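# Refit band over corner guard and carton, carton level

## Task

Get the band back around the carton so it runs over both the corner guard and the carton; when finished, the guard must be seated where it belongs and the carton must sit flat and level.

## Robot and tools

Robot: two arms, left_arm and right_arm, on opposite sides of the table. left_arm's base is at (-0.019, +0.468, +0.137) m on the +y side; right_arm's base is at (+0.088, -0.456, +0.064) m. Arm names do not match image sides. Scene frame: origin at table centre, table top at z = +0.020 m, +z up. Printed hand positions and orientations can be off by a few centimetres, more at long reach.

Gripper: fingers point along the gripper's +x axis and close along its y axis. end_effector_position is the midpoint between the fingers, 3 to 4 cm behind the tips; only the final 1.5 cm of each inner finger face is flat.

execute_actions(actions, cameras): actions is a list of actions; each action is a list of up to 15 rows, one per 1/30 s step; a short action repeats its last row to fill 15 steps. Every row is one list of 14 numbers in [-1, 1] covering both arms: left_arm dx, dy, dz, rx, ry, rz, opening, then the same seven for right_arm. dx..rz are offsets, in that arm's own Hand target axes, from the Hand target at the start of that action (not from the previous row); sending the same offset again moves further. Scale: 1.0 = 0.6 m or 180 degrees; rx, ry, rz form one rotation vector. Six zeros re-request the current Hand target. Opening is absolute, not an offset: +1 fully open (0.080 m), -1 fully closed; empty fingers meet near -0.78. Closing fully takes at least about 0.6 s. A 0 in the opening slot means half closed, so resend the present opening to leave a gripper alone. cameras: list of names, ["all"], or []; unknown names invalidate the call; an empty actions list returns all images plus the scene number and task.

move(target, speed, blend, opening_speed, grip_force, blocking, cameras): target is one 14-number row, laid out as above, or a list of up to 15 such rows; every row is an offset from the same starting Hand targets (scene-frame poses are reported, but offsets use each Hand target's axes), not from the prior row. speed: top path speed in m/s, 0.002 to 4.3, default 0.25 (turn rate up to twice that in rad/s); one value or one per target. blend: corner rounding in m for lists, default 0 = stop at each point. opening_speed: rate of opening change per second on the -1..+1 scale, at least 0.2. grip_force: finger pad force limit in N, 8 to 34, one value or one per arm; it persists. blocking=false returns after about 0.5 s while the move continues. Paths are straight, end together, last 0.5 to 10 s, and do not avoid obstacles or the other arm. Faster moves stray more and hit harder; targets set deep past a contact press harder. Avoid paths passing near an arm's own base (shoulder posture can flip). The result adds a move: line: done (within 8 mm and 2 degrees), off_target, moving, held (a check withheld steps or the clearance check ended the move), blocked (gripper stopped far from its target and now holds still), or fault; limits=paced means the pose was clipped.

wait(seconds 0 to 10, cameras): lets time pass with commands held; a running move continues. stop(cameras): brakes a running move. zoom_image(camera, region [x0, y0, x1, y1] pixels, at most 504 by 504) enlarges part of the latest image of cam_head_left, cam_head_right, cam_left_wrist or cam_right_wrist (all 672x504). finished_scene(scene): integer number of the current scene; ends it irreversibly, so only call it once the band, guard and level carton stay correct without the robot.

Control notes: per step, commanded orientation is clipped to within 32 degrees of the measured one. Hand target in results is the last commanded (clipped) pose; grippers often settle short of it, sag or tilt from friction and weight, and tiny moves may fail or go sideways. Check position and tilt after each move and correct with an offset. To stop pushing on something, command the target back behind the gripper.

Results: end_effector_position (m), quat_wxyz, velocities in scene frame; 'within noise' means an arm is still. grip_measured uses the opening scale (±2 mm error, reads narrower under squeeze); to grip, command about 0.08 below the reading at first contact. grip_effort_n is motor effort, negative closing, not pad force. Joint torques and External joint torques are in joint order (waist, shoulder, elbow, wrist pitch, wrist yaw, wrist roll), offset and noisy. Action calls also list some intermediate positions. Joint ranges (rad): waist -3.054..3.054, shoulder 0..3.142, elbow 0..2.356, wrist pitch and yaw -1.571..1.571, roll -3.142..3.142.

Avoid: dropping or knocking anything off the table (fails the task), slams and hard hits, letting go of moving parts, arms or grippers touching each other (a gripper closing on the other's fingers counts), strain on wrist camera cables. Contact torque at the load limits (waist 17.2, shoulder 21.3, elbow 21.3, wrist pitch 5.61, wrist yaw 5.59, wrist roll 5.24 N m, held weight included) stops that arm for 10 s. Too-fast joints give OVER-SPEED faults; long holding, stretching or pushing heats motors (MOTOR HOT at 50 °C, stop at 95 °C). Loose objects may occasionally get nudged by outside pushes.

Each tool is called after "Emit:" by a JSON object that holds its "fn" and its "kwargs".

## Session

Emit:
{"fn": "execute_actions", "kwargs": {"actions": []}}

Scene clock: 0.00 s.
left_arm: end_effector_position=(-0.2254, +0.3304, +0.2307) grip_measured=+1.000 grip_effort_n=n/a end_effector_quat_wxyz=(+0.215, +0.699, +0.240, -0.638) | right_arm: end_effector_position=(+0.1556, -0.0949, +0.1418) grip_measured=+1.000 grip_effort_n=n/a end_effector_quat_wxyz=(+0.222, -0.566, +0.049, +0.792)
Joint positions: left_arm=[-0.961 1.58 1.114 -1.198 0.012 -0.061 0.08] | right_arm=[-0.319 1.798 1.243 -0.804 -0.349 -1.465 0.08]
Joint velocities: within noise
Joint torques (N m): no reading
External joint torques (N m): no reading
Heat: left arm: hottest wrist yaw 28 °C (+0.0 °C/min); right arm: hottest wrist pitch 29 °C (+0.0 °C/min).
Hand target: left_arm -0.2259, +0.3301, +0.2316; +0.215, +0.698, +0.240, -0.639 | right_arm +0.1554, -0.0951, +0.1414; +0.222, -0.566, +0.049, +0.793
Tool commands: left_gripper/opening=+1.0 right_gripper/opening=+1.0

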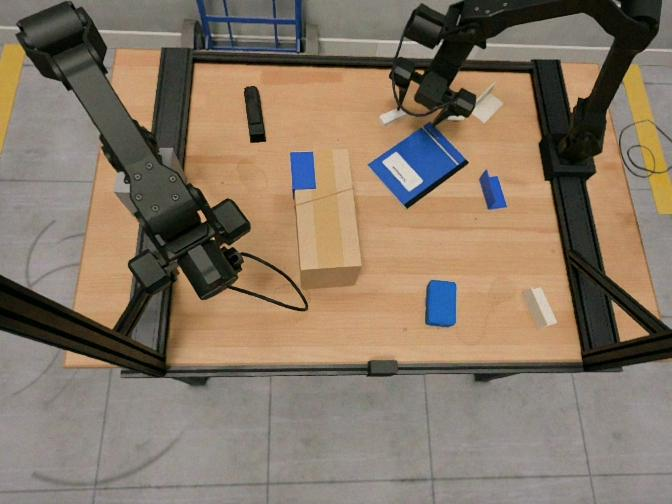

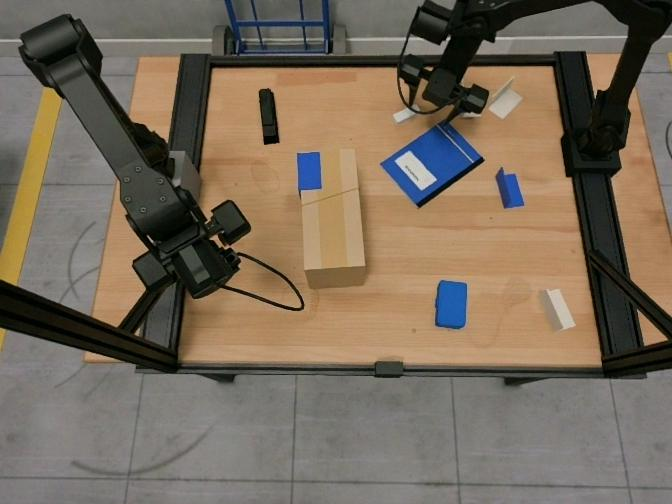

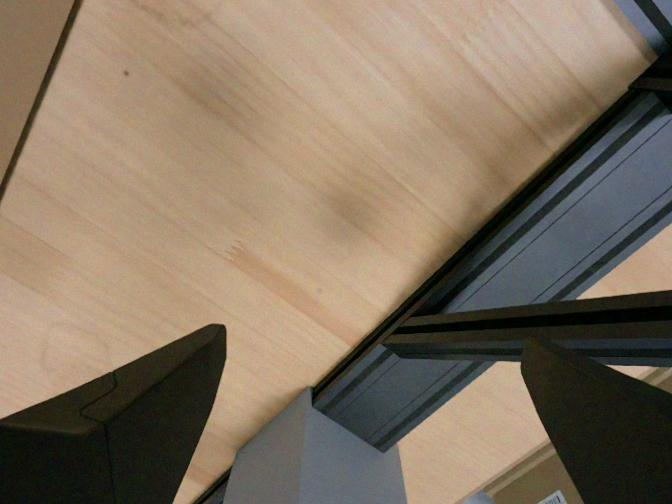

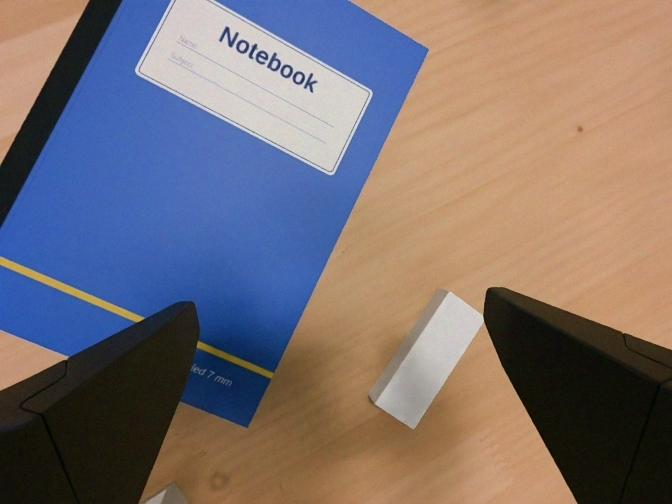

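Emit:
{"fn": "move", "kwargs": {"target": [-0.145,0.217,-0.216,-0.276,-0.302,0.124,0,-0.121,0.149,0.415,0.333,-0.0855,-0.157,-0.3], "cameras": ["all"]}}

Emit:
{"fn": "zoom_image", "kwargs": {"camera": "cam_left_wrist", "region": [200, 80, 672, 380]}}

Emit:
{"fn": "zoom_image", "kwargs": {"camera": "cam_right_wrist", "region": [100, 0, 600, 330]}}

Scene clock: 4.37 s.
left_arm: end_effector_position=(-0.0502, +0.3002, +0.3315) grip_measured=+0.002 grip_effort_n=-16.0 end_effector_quat_wxyz=(+0.671, +0.222, +0.223, -0.672) | right_arm: end_effector_position=(-0.0787, -0.1171, +0.2795) grip_measured=-0.297 grip_effort_n=-14.2 end_effector_quat_wxyz=(+0.651, -0.272, +0.273, +0.654)
Joint positions: left_arm=[-0.564 0.437 0.667 -0.957 -0.452 -0.374 0.035] | right_arm=[0.626 1.462 1.26 -0.689 0.417 0.467 0.022]
Joint torques (N m): left_arm=[0.32 0.51 5.06 1.78 -0.07 0.08] | right_arm=[0.24 -4.32 9.39 1.37 0.41 0.08]
External joint torques (N m): left_arm=[0.32 -0.21 -0.96 0.39 0.12 0.08] | right_arm=[0.24 1.61 2.63 0.08 0.19 0.08]
Heat: left arm: hottest wrist yaw 28 °C (+0.0 °C/min); right arm: hottest wrist pitch 30 °C (+0.0 °C/min).
Hand target: left_arm -0.0501, +0.3005, +0.3290; +0.670, +0.222, +0.224, -0.672 | right_arm -0.0797, -0.1149, +0.2810; +0.653, -0.271, +0.272, +0.653
Off the commanded pose: left_arm 0.002 m, 0 deg | right_arm 0.003 m, 0 deg.
move: done

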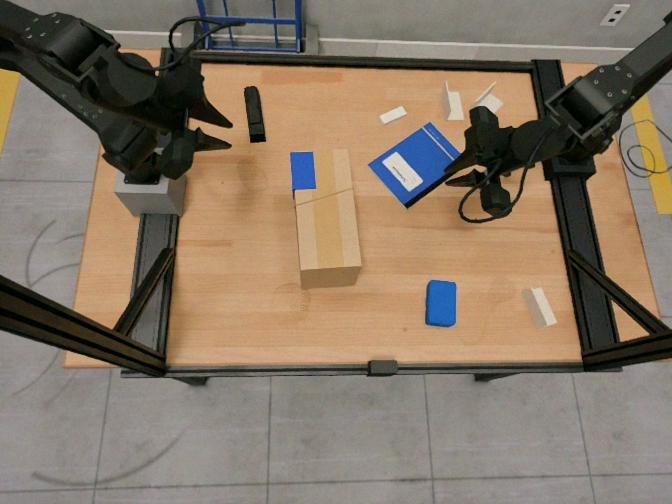

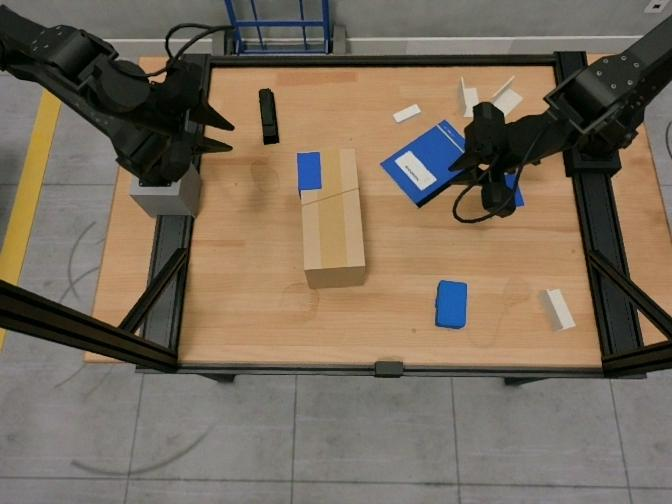

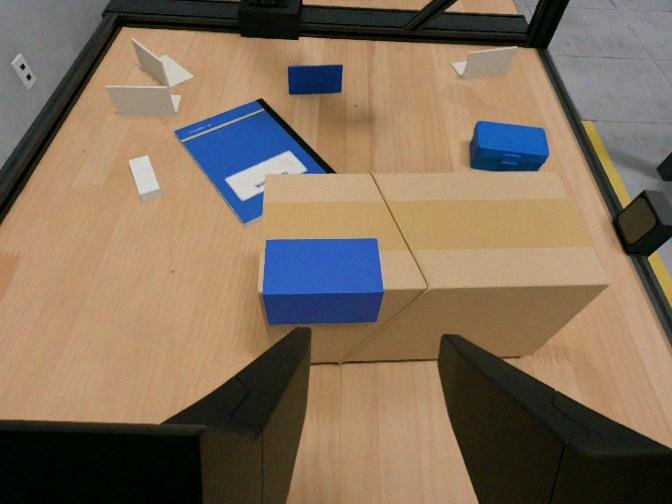

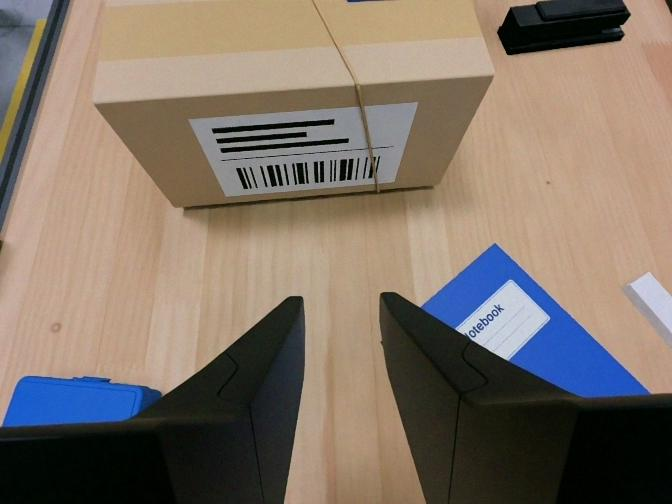

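Scaled by 1.068 from the camera's 672x504 image, which has a finer 960x720 frame.

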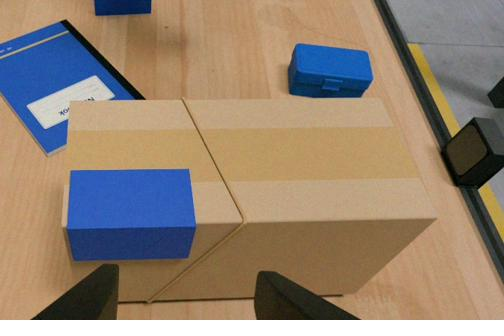

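Scaled by 1.008 from the camera's 672x504 image, which has a finer 960x720 frame.

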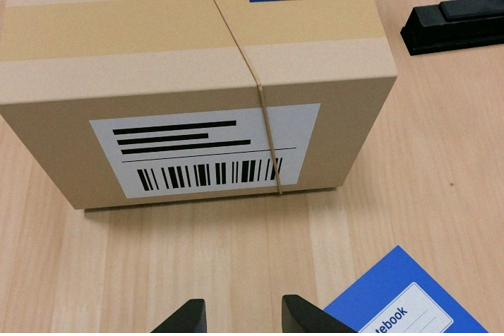

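Emit:
{"fn": "move", "kwargs": {"target": [0.23,-0.092,-0.075,0,0.045,0,-0.3,0,0,0,0,0,0,-0.3], "cameras": ["cam_left_wrist"]}}

Scene clock: 6.17 s.
left_arm: end_effector_position=(-0.1063, +0.2168, +0.2130) grip_measured=-0.298 grip_effort_n=-16.0 end_effector_quat_wxyz=(+0.654, +0.266, +0.269, -0.655) | right_arm: end_effector_position=(-0.0787, -0.1171, +0.2795) grip_measured=-0.297 grip_effort_n=-14.2 end_effector_quat_wxyz=(+0.651, -0.272, +0.273, +0.654)
Joint positions: left_arm=[-0.527 1.068 0.41 -0.194 -0.373 -0.401 0.022] | right_arm=[0.626 1.462 1.26 -0.689 0.417 0.468 0.022]
Joint torques (N m): left_arm=[0.16 -1.76 5.8 1.64 -0.03 0.08] | right_arm=[0.12 -4.32 9.4 1.4 0.4 0.09]
External joint torques (N m): left_arm=[0.15 0.79 -0.39 0.32 0.16 0.08] | right_arm=[0.1 1.54 2.7 0.12 0.19 0.09]
Heat: left arm: hottest wrist yaw 28 °C (+0.0 °C/min); right arm: hottest wrist pitch 30 °C (+9.7 °C/min).
Hand target: left_arm -0.1059, +0.2170, +0.2106; +0.652, +0.269, +0.271, -0.655 | right_arm -0.0797, -0.1148, +0.2810; +0.653, -0.271, +0.272, +0.653
Off the commanded pose: left_arm 0.003 m, 0 deg | right_arm 0.003 m, 0 deg.
move: done
Images, in order (width x height): cam_left_wrist 672x504.

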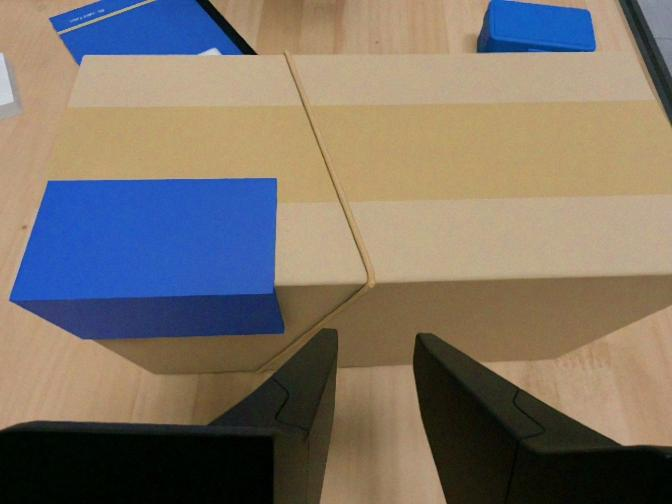

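Emit:
{"fn": "move", "kwargs": {"target": [0.034,0,0.007,0,0,0,-0.3,0,0,0,0,0,0,-0.3], "cameras": ["cam_left_wrist"], "speed": 0.07}}

Emit:
{"fn": "zoom_image", "kwargs": {"camera": "cam_left_wrist", "region": [260, 230, 480, 420]}}

Scene clock: 7.37 s.
left_arm: end_effector_position=(-0.1059, +0.2001, +0.2004) grip_measured=-0.298 grip_effort_n=-15.6 end_effector_quat_wxyz=(+0.654, +0.268, +0.270, -0.655) | right_arm: end_effector_position=(-0.0787, -0.1171, +0.2795) grip_measured=-0.297 grip_effort_n=-14.2 end_effector_quat_wxyz=(+0.651, -0.272, +0.273, +0.654)
Joint positions: left_arm=[-0.479 1.183 0.41 -0.069 -0.342 -0.363 0.022] | right_arm=[0.626 1.462 1.26 -0.689 0.417 0.468 0.022]
Joint torques (N m): left_arm=[0.59 -2.38 5.95 1.68 -0.01 0.09] | right_arm=[0.12 -4.33 9.4 1.4 0.4 0.09]
External joint torques (N m): left_arm=[0.59 0.68 0.05 0.36 0.16 0.08] | right_arm=[0.07 1.66 2.59 0.09 0.19 0.09]
Heat: left arm: hottest wrist yaw 28 °C (+0.0 °C/min); right arm: hottest wrist pitch 30 °C (+8.1 °C/min).
Hand target: left_arm -0.1059, +0.1996, +0.1992; +0.652, +0.269, +0.271, -0.655 | right_arm -0.0797, -0.1148, +0.2810; +0.653, -0.271, +0.272, +0.653
Off the commanded pose: left_arm 0.001 m, 0 deg | right_arm 0.003 m, 0 deg.
move: done
Images, in order (width x height): cam_left_wrist 672x504.

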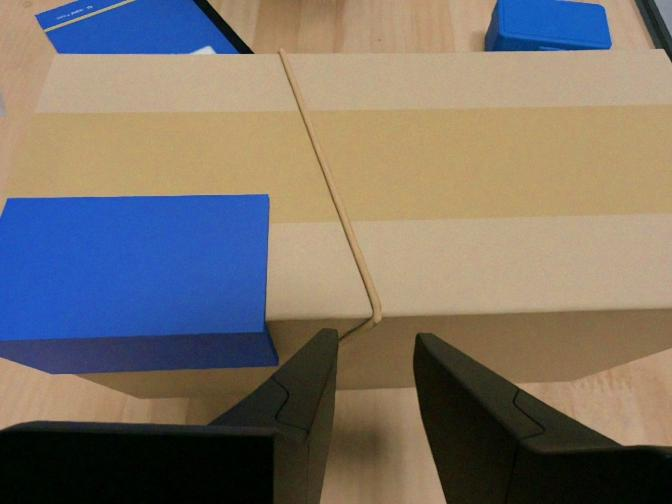

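Scaled by 2.291 from the camera's 672x504 image, which has a finer 960x720 frame.

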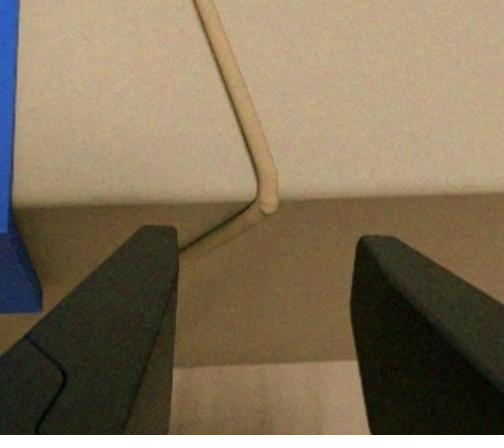

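Emit:
{"fn": "move", "kwargs": {"target": [[0.013,0,0.004,0,0,0,-0.3,0,0,0,0,0,0,-0.3],[0.013,0,0.005,0,0,0,-0.95,0,0,0,0,0,0,-0.3],[-0.055,0,0.03,0,0,0,-0.95,0,0,0,0,0,0,-0.3],[-0.055,0.1,0.03,0,0,0,-0.95,0,0,0,0,0,0,-0.3]], "cameras": ["all"], "speed": 0.07}}

Scene clock: 12.83 s.
left_arm: end_effector_position=(-0.0462, +0.2080, +0.2369) grip_measured=-0.762 grip_effort_n=-83.5 end_effector_quat_wxyz=(+0.654, +0.269, +0.270, -0.654) | right_arm: end_effector_position=(-0.0787, -0.1171, +0.2795) grip_measured=-0.297 grip_effort_n=-14.2 end_effector_quat_wxyz=(+0.651, -0.272, +0.273, +0.654)
Joint positions: left_arm=[-0.16 0.936 0.447 -0.301 -0.123 -0.125 0.001] | right_arm=[0.626 1.462 1.26 -0.689 0.417 0.468 0.022]
Joint torques (N m): left_arm=[0.26 -3.2 5.7 1.54 0.15 0.08] | right_arm=[0.12 -4.32 9.39 1.4 0.4 0.09]
External joint torques (N m): left_arm=[0.24 -1.18 -0.71 0.17 0.21 0.08] | right_arm=[0.18 1.69 2.55 0.08 0.17 0.09]
Heat: left arm: hottest wrist yaw 28 °C (+0.0 °C/min); right arm: hottest wrist pitch 31 °C (+9.4 °C/min).
Hand target: left_arm -0.0458, +0.2101, +0.2350; +0.652, +0.269, +0.271, -0.655 | right_arm -0.0797, -0.1148, +0.2810; +0.653, -0.271, +0.272, +0.653
Off the commanded pose: left_arm 0.003 m, 0 deg | right_arm 0.003 m, 0 deg.
move: done

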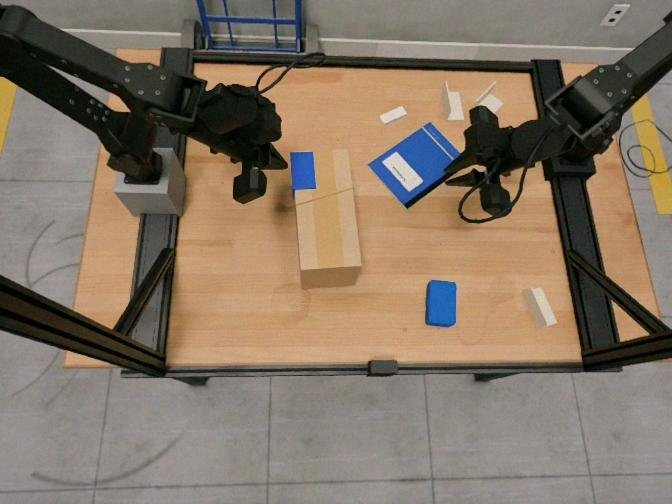

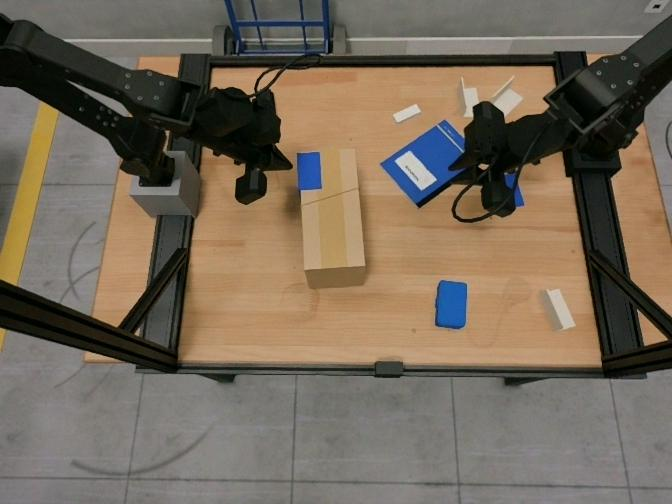

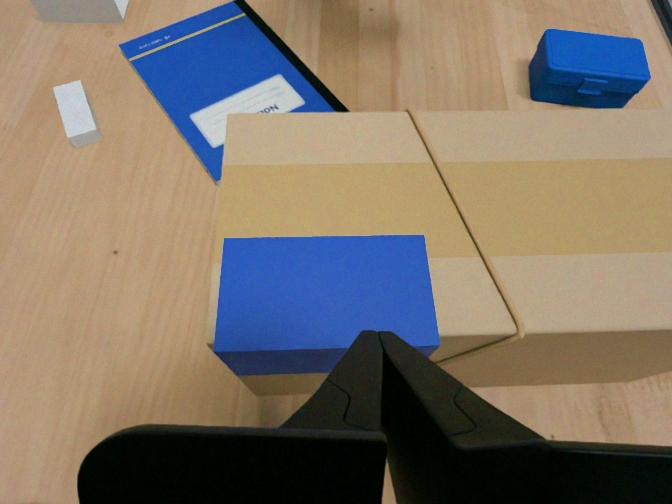

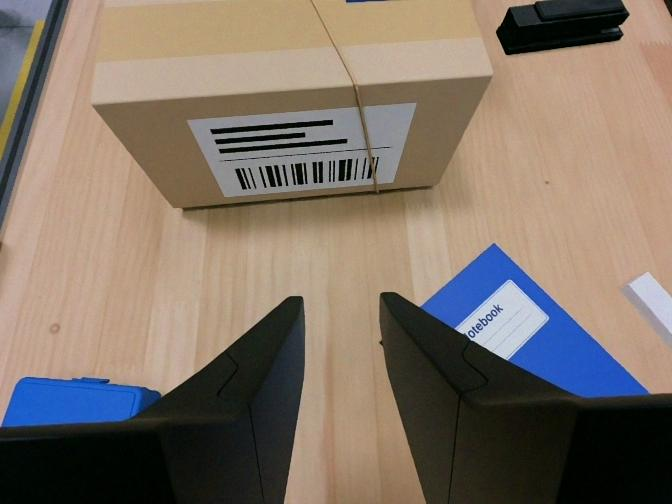

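Emit:
{"fn": "move", "kwargs": {"target": [[0,-0.1,0,0,0,0,-0.3,0,0,0,0,0,0,-0.3],[0.078,-0.1,-0.024,0,0,0,-0.3,0,0,0,0,0,0,-0.3]], "cameras": ["cam_left_wrist"], "speed": [0.2,0.06], "blend": [0.01,0]}}

Emit:
{"fn": "zoom_image", "kwargs": {"camera": "cam_left_wrist", "region": [260, 230, 480, 420]}}

Scene clock: 14.77 s.
left_arm: end_effector_position=(-0.1071, +0.1867, +0.1981) grip_measured=-0.302 grip_effort_n=11.4 end_effector_quat_wxyz=(+0.654, +0.263, +0.267, -0.657) | right_arm: end_effector_position=(-0.0787, -0.1171, +0.2795) grip_measured=-0.297 grip_effort_n=-14.2 end_effector_quat_wxyz=(+0.651, -0.272, +0.273, +0.654)
Joint positions: left_arm=[-0.451 1.252 0.429 -0.001 -0.324 -0.34 0.021] | right_arm=[0.626 1.462 1.26 -0.689 0.417 0.468 0.022]
Joint torques (N m): left_arm=[0.36 -1.54 4.93 2.23 0.04 0.06] | right_arm=[0.12 -4.31 9.4 1.4 0.4 0.1]
External joint torques (N m): left_arm=[0.36 1.89 -0.86 0.88 0.2 0.06] | right_arm=[0.11 1.66 2.56 0.08 0.18 0.09]
Heat: left arm: hottest wrist yaw 28 °C (+0.0 °C/min); right arm: hottest wrist pitch 31 °C (+8.1 °C/min).
Hand target: left_arm -0.1059, +0.1873, +0.1919; +0.652, +0.269, +0.271, -0.655 | right_arm -0.0797, -0.1148, +0.2810; +0.653, -0.271, +0.272, +0.653
Off the commanded pose: left_arm 0.006 m, 1 deg | right_arm 0.003 m, 0 deg.
move: done
Images, in order (width x height): cam_left_wrist 672x504.

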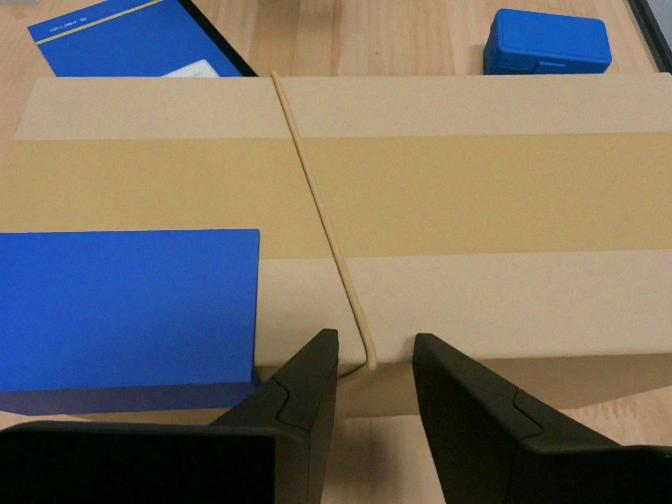

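Scaled by 2.291 from the camera's 672x504 image, which has a finer 960x720 frame.

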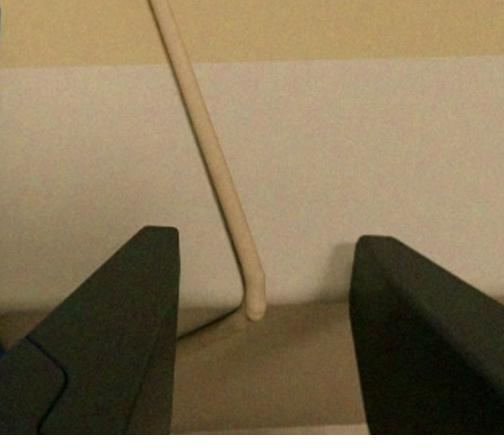

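Emit:
{"fn": "move", "kwargs": {"target": [0.004,0,-0.016,0,0,0,-0.3,0,0,0,0,0,0,-0.3], "cameras": ["cam_left_wrist"], "speed": 0.06}}

Emit:
{"fn": "zoom_image", "kwargs": {"camera": "cam_left_wrist", "region": [260, 230, 480, 420]}}

Scene clock: 15.87 s.
left_arm: end_effector_position=(-0.1070, +0.1877, +0.1958) grip_measured=-0.302 grip_effort_n=10.5 end_effector_quat_wxyz=(+0.658, +0.255, +0.262, -0.659) | right_arm: end_effector_position=(-0.0787, -0.1171, +0.2795) grip_measured=-0.297 grip_effort_n=-14.2 end_effector_quat_wxyz=(+0.651, -0.272, +0.273, +0.654)
Joint positions: left_arm=[-0.459 1.251 0.403 0.044 -0.336 -0.343 0.021] | right_arm=[0.626 1.462 1.26 -0.689 0.417 0.468 0.022]
Joint torques (N m): left_arm=[0.06 -0.37 3.92 1.81 0.2 -0.08] | right_arm=[0.12 -4.31 9.4 1.4 0.4 0.09]
External joint torques (N m): left_arm=[0.05 2.98 -1.72 0.47 0.36 -0.08] | right_arm=[0.12 1.72 2.53 0.07 0.18 0.09]
Heat: left arm: hottest wrist yaw 28 °C (+0.0 °C/min); right arm: hottest wrist pitch 31 °C (+7.6 °C/min).
Hand target: left_arm -0.1059, +0.1924, +0.1834; +0.652, +0.269, +0.271, -0.655 | right_arm -0.0797, -0.1148, +0.2810; +0.653, -0.271, +0.272, +0.653
Off the commanded pose: left_arm 0.013 m, 2 deg | right_arm 0.003 m, 0 deg.
move: off_target (left_arm)
Images, in order (width x height): cam_left_wrist 672x504.

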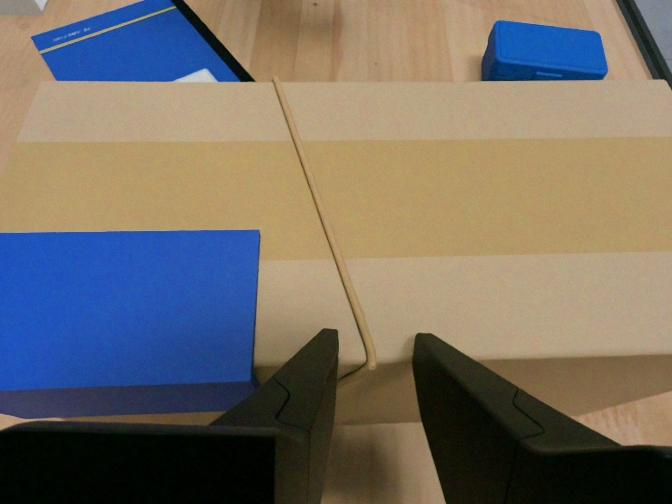

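Scaled by 2.291 from the camera's 672x504 image, which has a finer 960x720 frame.

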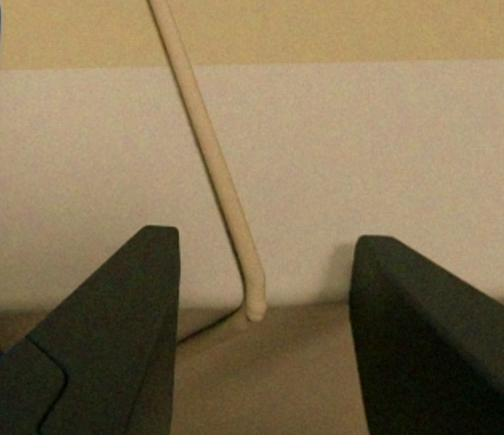

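Emit:
{"fn": "move", "kwargs": {"target": [[0,0,0.01,0,0,0,-0.3,0,0,0,0,0,0,-0.3],[0,0,0.01,0,0,0,-0.95,0,0,0,0,0,0,-0.3]], "cameras": ["cam_left_wrist"], "speed": 0.06}}

Emit:
{"fn": "zoom_image", "kwargs": {"camera": "cam_left_wrist", "region": [260, 230, 480, 420]}}

Scene clock: 17.30 s.
left_arm: end_effector_position=(-0.1035, +0.1875, +0.1956) grip_measured=-0.762 grip_effort_n=-83.5 end_effector_quat_wxyz=(+0.661, +0.259, +0.262, -0.654) | right_arm: end_effector_position=(-0.0787, -0.1171, +0.2795) grip_measured=-0.297 grip_effort_n=-14.2 end_effector_quat_wxyz=(+0.651, -0.272, +0.273, +0.654)
Joint positions: left_arm=[-0.449 1.25 0.407 0.03 -0.34 -0.34 0.001] | right_arm=[0.626 1.462 1.26 -0.689 0.417 0.468 0.022]
Joint torques (N m): left_arm=[0.3 -0.1 5.88 1.78 0.49 0.02] | right_arm=[0.12 -4.31 9.4 1.4 0.4 0.09]
External joint torques (N m): left_arm=[0.3 3.21 0.28 0.46 0.65 0.02] | right_arm=[0.13 1.65 2.6 0.1 0.18 0.09]
Heat: left arm: hottest wrist yaw 28 °C (+0.0 °C/min); right arm: hottest wrist pitch 31 °C (+6.9 °C/min).
Hand target: left_arm -0.1059, +0.1881, +0.1877; +0.652, +0.269, +0.271, -0.655 | right_arm -0.0797, -0.1148, +0.2810; +0.653, -0.271, +0.272, +0.653
Off the commanded pose: left_arm 0.008 m, 2 deg | right_arm 0.003 m, 0 deg.
move: done; target 2's new opening was sent with left_arm's hand 0.009 m and 2 deg from that target
Images, in order (width x height): cam_left_wrist 672x504.

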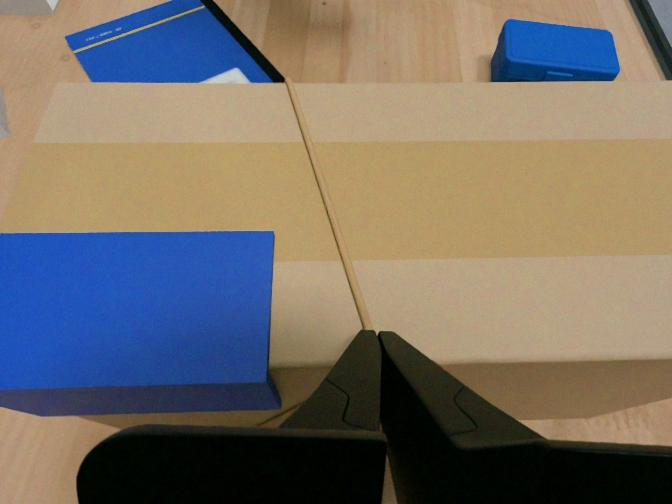

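Scaled by 2.291 from the camera's 672x504 image, which has a finer 960x720 frame.

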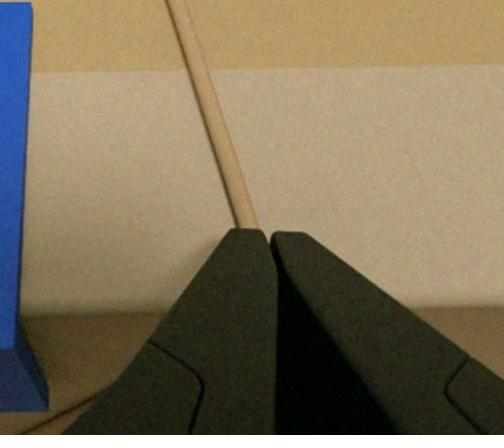

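Emit:
{"fn": "move", "kwargs": {"target": [-0.04,0,0.03,0,0,0,-0.95,0,0,0,0,0,0,-0.3], "cameras": ["cam_left_wrist"], "speed": 0.06}}

Emit:
{"fn": "zoom_image", "kwargs": {"camera": "cam_left_wrist", "region": [260, 230, 480, 420]}}

Scene clock: 18.47 s.
left_arm: end_effector_position=(-0.1002, +0.1963, +0.2072) grip_measured=-0.762 grip_effort_n=-83.5 end_effector_quat_wxyz=(+0.655, +0.284, +0.274, -0.644) | right_arm: end_effector_position=(-0.0787, -0.1171, +0.2795) grip_measured=-0.297 grip_effort_n=-14.2 end_effector_quat_wxyz=(+0.651, -0.272, +0.273, +0.654)
Joint positions: left_arm=[-0.449 1.186 0.464 -0.151 -0.332 -0.343 0.001] | right_arm=[0.626 1.462 1.26 -0.689 0.417 0.468 0.022]
Joint torques (N m): left_arm=[-0.64 -5.22 8.28 1.46 0.1 -0.06] | right_arm=[0.12 -4.31 9.4 1.4 0.4 0.09]
External joint torques (N m): left_arm=[-0.65 -2.06 2.34 0.19 0.28 -0.06] | right_arm=[0.07 1.68 2.57 0.08 0.19 0.09]
Heat: left arm: hottest wrist yaw 28 °C (+0.0 °C/min); right arm: hottest wrist pitch 31 °C (+6.5 °C/min).
Hand target: left_arm -0.1058, +0.1924, +0.2174; +0.652, +0.269, +0.271, -0.655 | right_arm -0.0797, -0.1148, +0.2810; +0.653, -0.271, +0.272, +0.653
Off the commanded pose: left_arm 0.012 m, 2 deg | right_arm 0.003 m, 0 deg.
move: off_target (left_arm)
Images, in order (width x height): cam_left_wrist 672x504.

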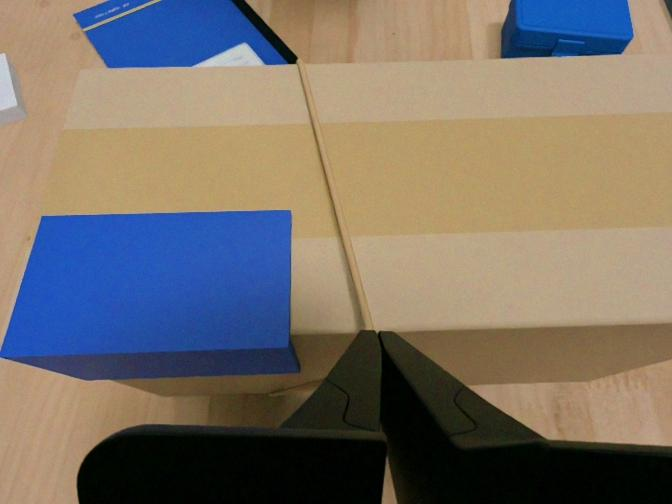

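Scaled by 2.291 from the camera's 672x504 image, which has a finer 960x720 frame.

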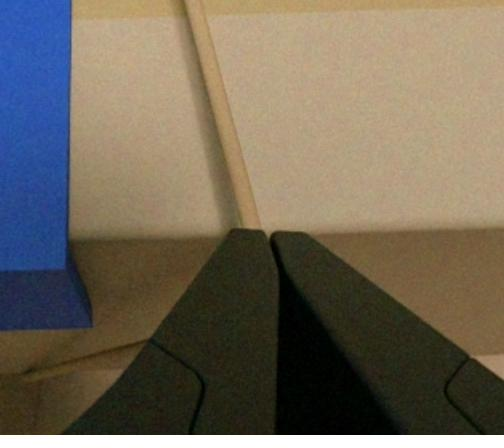

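Emit:
{"fn": "move", "kwargs": {"target": [[-0.045,0,0.022,0,0,0,-0.95,0,0,0,0,0,0,-0.3],[-0.045,0.07,0.022,0,0,0,-0.95,0,0,0,0,0,0,-0.3]], "cameras": ["all"], "speed": 0.07}}

Scene clock: 20.50 s.
left_arm: end_effector_position=(-0.0632, +0.2021, +0.2415) grip_measured=-0.762 grip_effort_n=-83.5 end_effector_quat_wxyz=(+0.653, +0.277, +0.275, -0.649) | right_arm: end_effector_position=(-0.0787, -0.1171, +0.2795) grip_measured=-0.297 grip_effort_n=-14.2 end_effector_quat_wxyz=(+0.651, -0.272, +0.273, +0.654)
Joint positions: left_arm=[-0.257 0.999 0.506 -0.328 -0.193 -0.197 0.001] | right_arm=[0.626 1.462 1.26 -0.689 0.417 0.468 0.022]
Joint torques (N m): left_arm=[0.21 -4.82 6.26 1.76 0.12 0.08] | right_arm=[0.12 -4.32 9.4 1.4 0.4 0.09]
External joint torques (N m): left_arm=[0.19 -2.45 -0.11 0.43 0.23 0.08] | right_arm=[0.18 1.61 2.64 0.11 0.17 0.09]
Heat: left arm: hottest wrist yaw 28 °C (+0.0 °C/min); right arm: hottest wrist pitch 31 °C (+5.9 °C/min).
Hand target: left_arm -0.0638, +0.2021, +0.2457; +0.652, +0.269, +0.271, -0.655 | right_arm -0.0797, -0.1148, +0.2810; +0.653, -0.271, +0.272, +0.653
Off the commanded pose: left_arm 0.004 m, 1 deg | right_arm 0.003 m, 0 deg.
move: done

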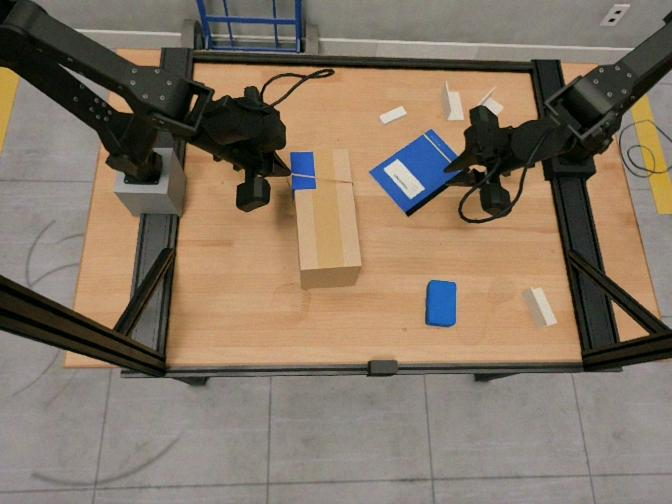

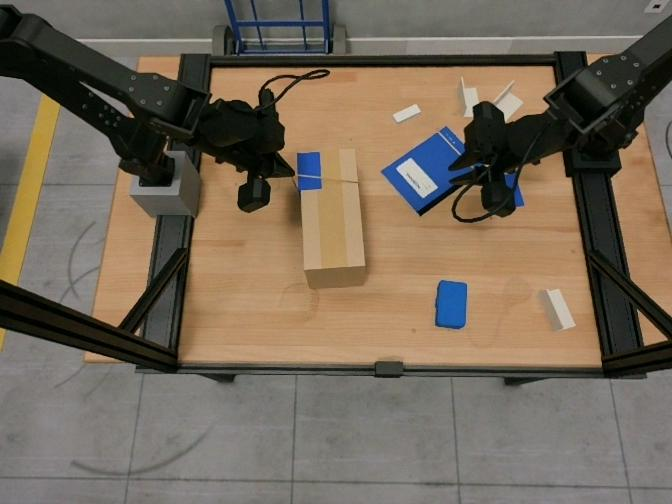

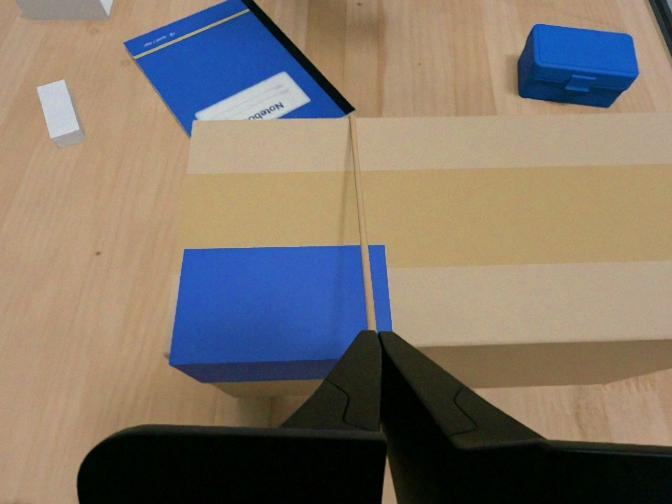

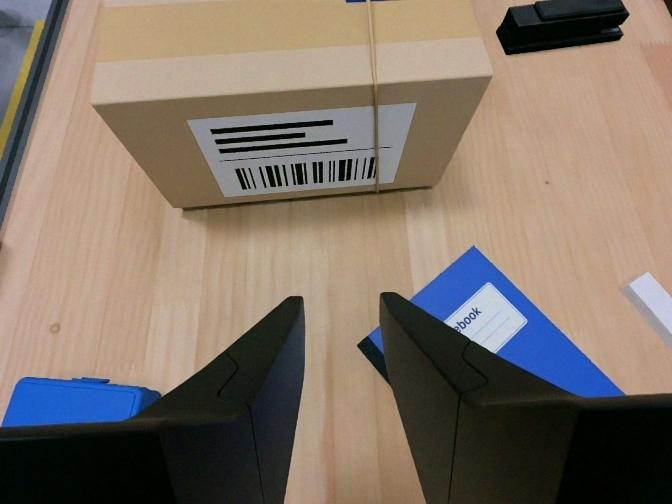

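Emit:
{"fn": "move", "kwargs": {"target": [-0.01,0.085,0.005,0,0,0,-0.95,0,0,0,0,0,0,-0.3], "cameras": ["cam_left_wrist","cam_right_wrist"], "speed": 0.07}}

Scene clock: 21.90 s.
left_arm: end_effector_position=(-0.0139, +0.2053, +0.2451) grip_measured=-0.762 grip_effort_n=-83.5 end_effector_quat_wxyz=(+0.648, +0.277, +0.279, -0.652) | right_arm: end_effector_position=(-0.0787, -0.1171, +0.2795) grip_measured=-0.297 grip_effort_n=-14.2 end_effector_quat_wxyz=(+0.651, -0.272, +0.273, +0.654)
Joint positions: left_arm=[0.053 0.945 0.5 -0.365 0.032 0.027 0.001] | right_arm=[0.626 1.462 1.26 -0.689 0.417 0.468 0.022]
Joint torques (N m): left_arm=[0.23 -4.07 7.4 1.68 0.12 0.06] | right_arm=[0.12 -4.32 9.41 1.4 0.4 0.09]
External joint torques (N m): left_arm=[0.23 -1.91 0.84 0.29 0.11 0.06] | right_arm=[0.12 1.65 2.59 0.09 0.18 0.09]
Heat: left arm: hottest elbow 28 °C (+11.0 °C/min); right arm: hottest wrist pitch 32 °C (+8.2 °C/min).
Hand target: left_arm -0.0127, +0.2042, +0.2519; +0.652, +0.269, +0.271, -0.655 | right_arm -0.0797, -0.1148, +0.2810; +0.653, -0.271, +0.272, +0.653
Off the commanded pose: left_arm 0.007 m, 1 deg | right_arm 0.003 m, 0 deg.
move: done
Images, in order (width x height): cam_left_wrist 672x504, cam_right_wrist 672x504.

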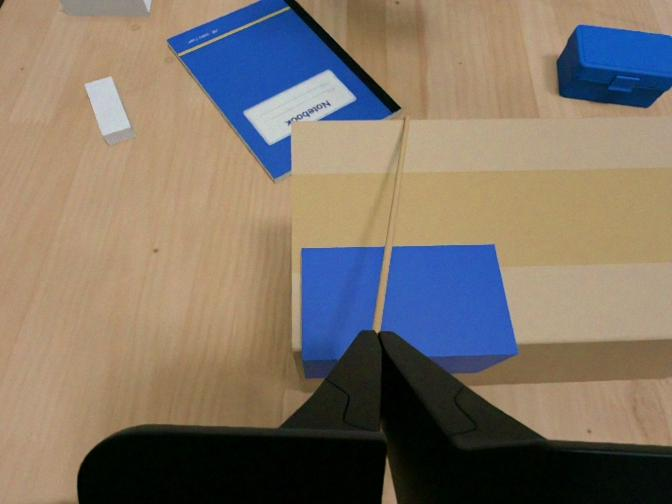

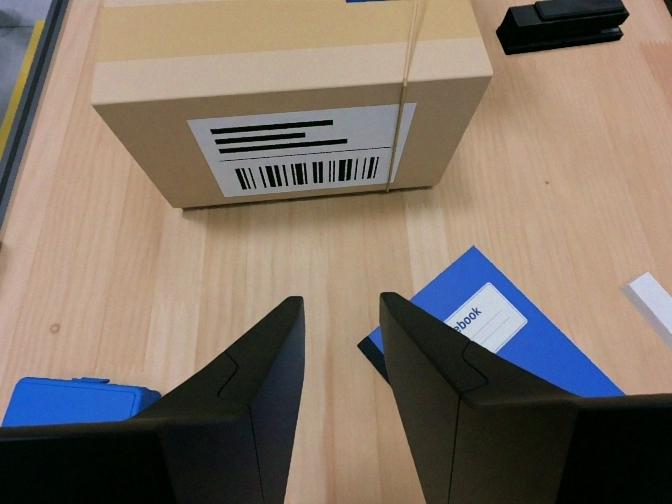

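Emit:
{"fn": "move", "kwargs": {"target": [[0.05,-0.03,-0.042,0,0,0,-0.95,0,0,0,0,0,0,-0.3],[0.06,-0.03,-0.05,0,0,0,-0.95,0,0,0,0,0,0,-0.3]], "cameras": ["cam_left_wrist","cam_right_wrist"], "speed": 0.07}}

Scene clock: 23.70 s.
left_arm: end_effector_position=(-0.0311, +0.1986, +0.2081) grip_measured=-0.762 grip_effort_n=-83.5 end_effector_quat_wxyz=(+0.651, +0.266, +0.270, -0.657) | right_arm: end_effector_position=(-0.0787, -0.1171, +0.2795) grip_measured=-0.297 grip_effort_n=-14.2 end_effector_quat_wxyz=(+0.651, -0.272, +0.273, +0.654)
Joint positions: left_arm=[-0.05 1.037 0.361 -0.103 -0.037 -0.047 0.001] | right_arm=[0.626 1.462 1.26 -0.689 0.417 0.468 0.022]
Joint torques (N m): left_arm=[-0.27 -1.82 5.62 1.87 -0.26 -0.11] | right_arm=[0.12 -4.32 9.39 1.4 0.4 0.09]
External joint torques (N m): left_arm=[-0.26 0.6 -0.64 0.44 -0.24 -0.11] | right_arm=[0.12 1.63 2.61 0.1 0.18 0.09]
Heat: left arm: hottest elbow 28 °C (+10.1 °C/min); right arm: hottest wrist pitch 32 °C (+7.6 °C/min).
Hand target: left_arm -0.0308, +0.1999, +0.2053; +0.652, +0.269, +0.271, -0.655 | right_arm -0.0797, -0.1148, +0.2810; +0.653, -0.271, +0.272, +0.653
Off the commanded pose: left_arm 0.003 m, 0 deg | right_arm 0.003 m, 0 deg.
move: done
Images, in order (width x height): cam_left_wrist 672x504, cam_right_wrist 672x504.

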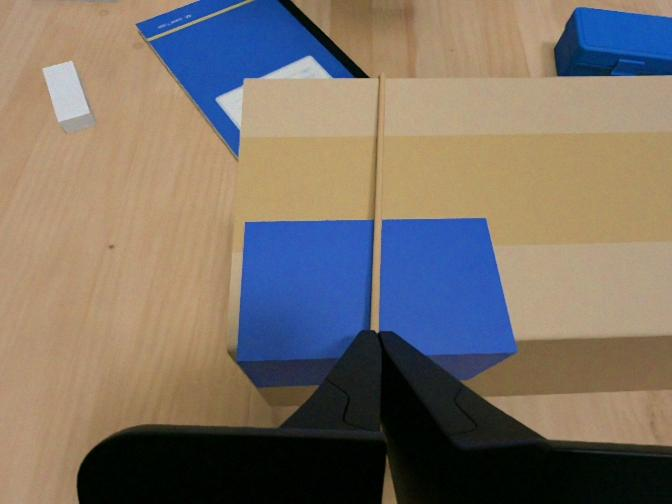

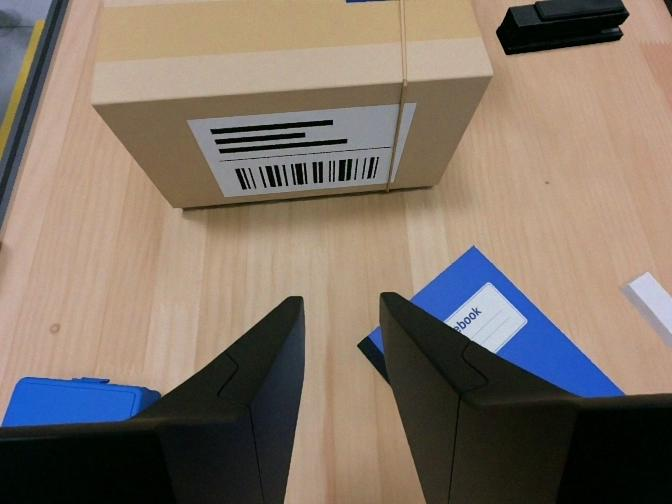

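Emit:
{"fn": "move", "kwargs": {"target": [[0.004,-0.013,-0.003,0,0,0,-0.95,0,0,0,0,0,0,-0.3],[0.004,-0.013,-0.003,0,0,0,-0.4,0,0,0,0,0,0,-0.3],[-0.08,-0.013,0.05,0,0,0,-0.3,0,0,0,0,0,0,-0.3],[-0.27,-0.0,0.06,0,-0.045,0,0,0,0,0,0,0,0,-0.3]], "cameras": ["all"], "speed": [0.07,0.07,0.1,0.25]}}

Emit:
{"fn": "zoom_image", "kwargs": {"camera": "cam_left_wrist", "region": [150, 80, 650, 380]}}

Emit:
{"fn": "zoom_image", "kwargs": {"camera": "cam_right_wrist", "region": [80, 0, 540, 220]}}

Scene clock: 28.70 s.
left_arm: end_effector_position=(-0.0307, +0.2889, +0.3386) grip_measured=-0.003 grip_effort_n=12.8 end_effector_quat_wxyz=(+0.667, +0.230, +0.230, -0.671) | right_arm: end_effector_position=(-0.0787, -0.1171, +0.2795) grip_measured=-0.297 grip_effort_n=-14.2 end_effector_quat_wxyz=(+0.651, -0.272, +0.273, +0.654)
Joint positions: left_arm=[-0.161 0.463 0.696 -0.902 -0.132 -0.107 0.035] | right_arm=[0.626 1.462 1.26 -0.689 0.417 0.468 0.022]
Joint torques (N m): left_arm=[-0.28 0.08 8 1.62 -0.29 -0.1] | right_arm=[0.11 -4.32 9.4 1.4 0.4 0.1]
External joint torques (N m): left_arm=[-0.28 -0.5 1.89 0.12 -0.23 -0.1] | right_arm=[0.11 1.62 2.61 0.1 0.18 0.09]
Heat: left arm: hottest elbow 28 °C (+8.4 °C/min); right arm: hottest wrist pitch 32 °C (+6.3 °C/min).
Hand target: left_arm -0.0302, +0.2892, +0.3450; +0.670, +0.223, +0.224, -0.672 | right_arm -0.0797, -0.1148, +0.2810; +0.653, -0.271, +0.272, +0.653
Off the commanded pose: left_arm 0.006 m, 1 deg | right_arm 0.003 m, 0 deg.
move: done

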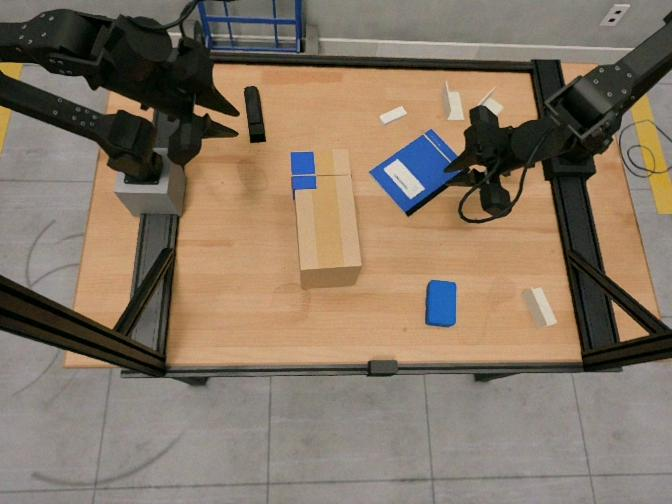

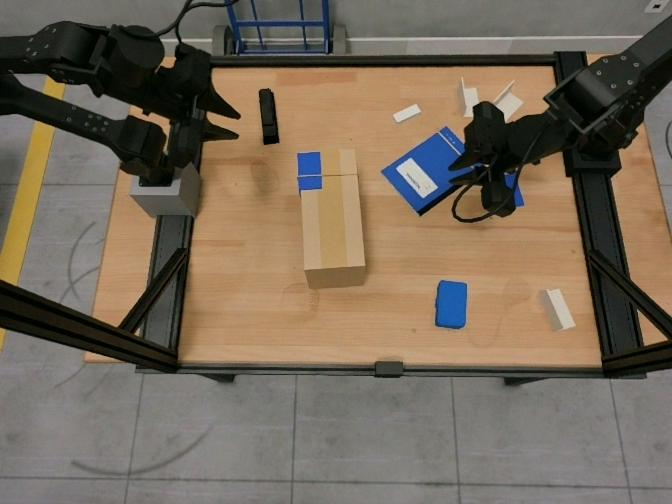

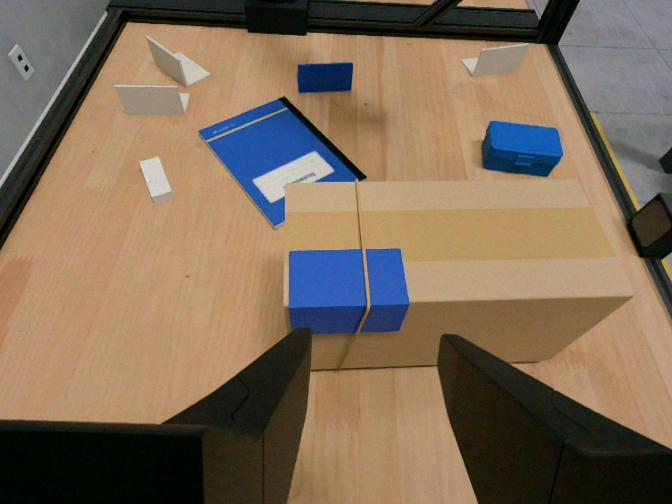

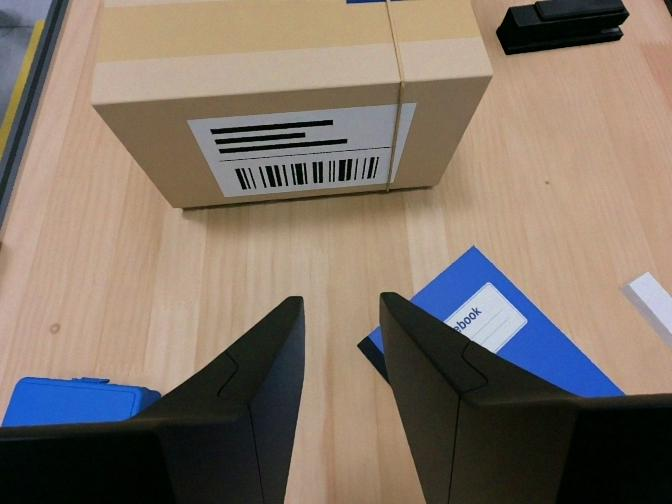

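Scaled by 1.008 from the camera's 672x504 image, which has a finer 960x720 frame.

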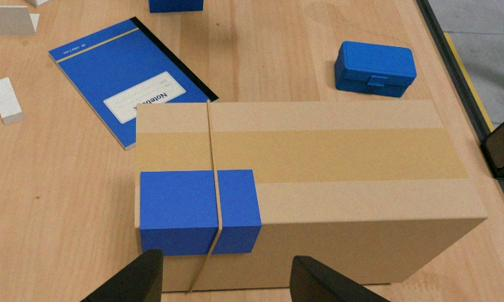

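Scaled by 1.096 from the camera's 672x504 image, which has a finer 960x720 frame.

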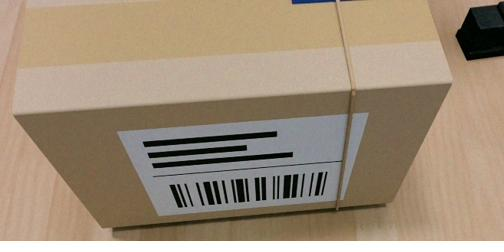

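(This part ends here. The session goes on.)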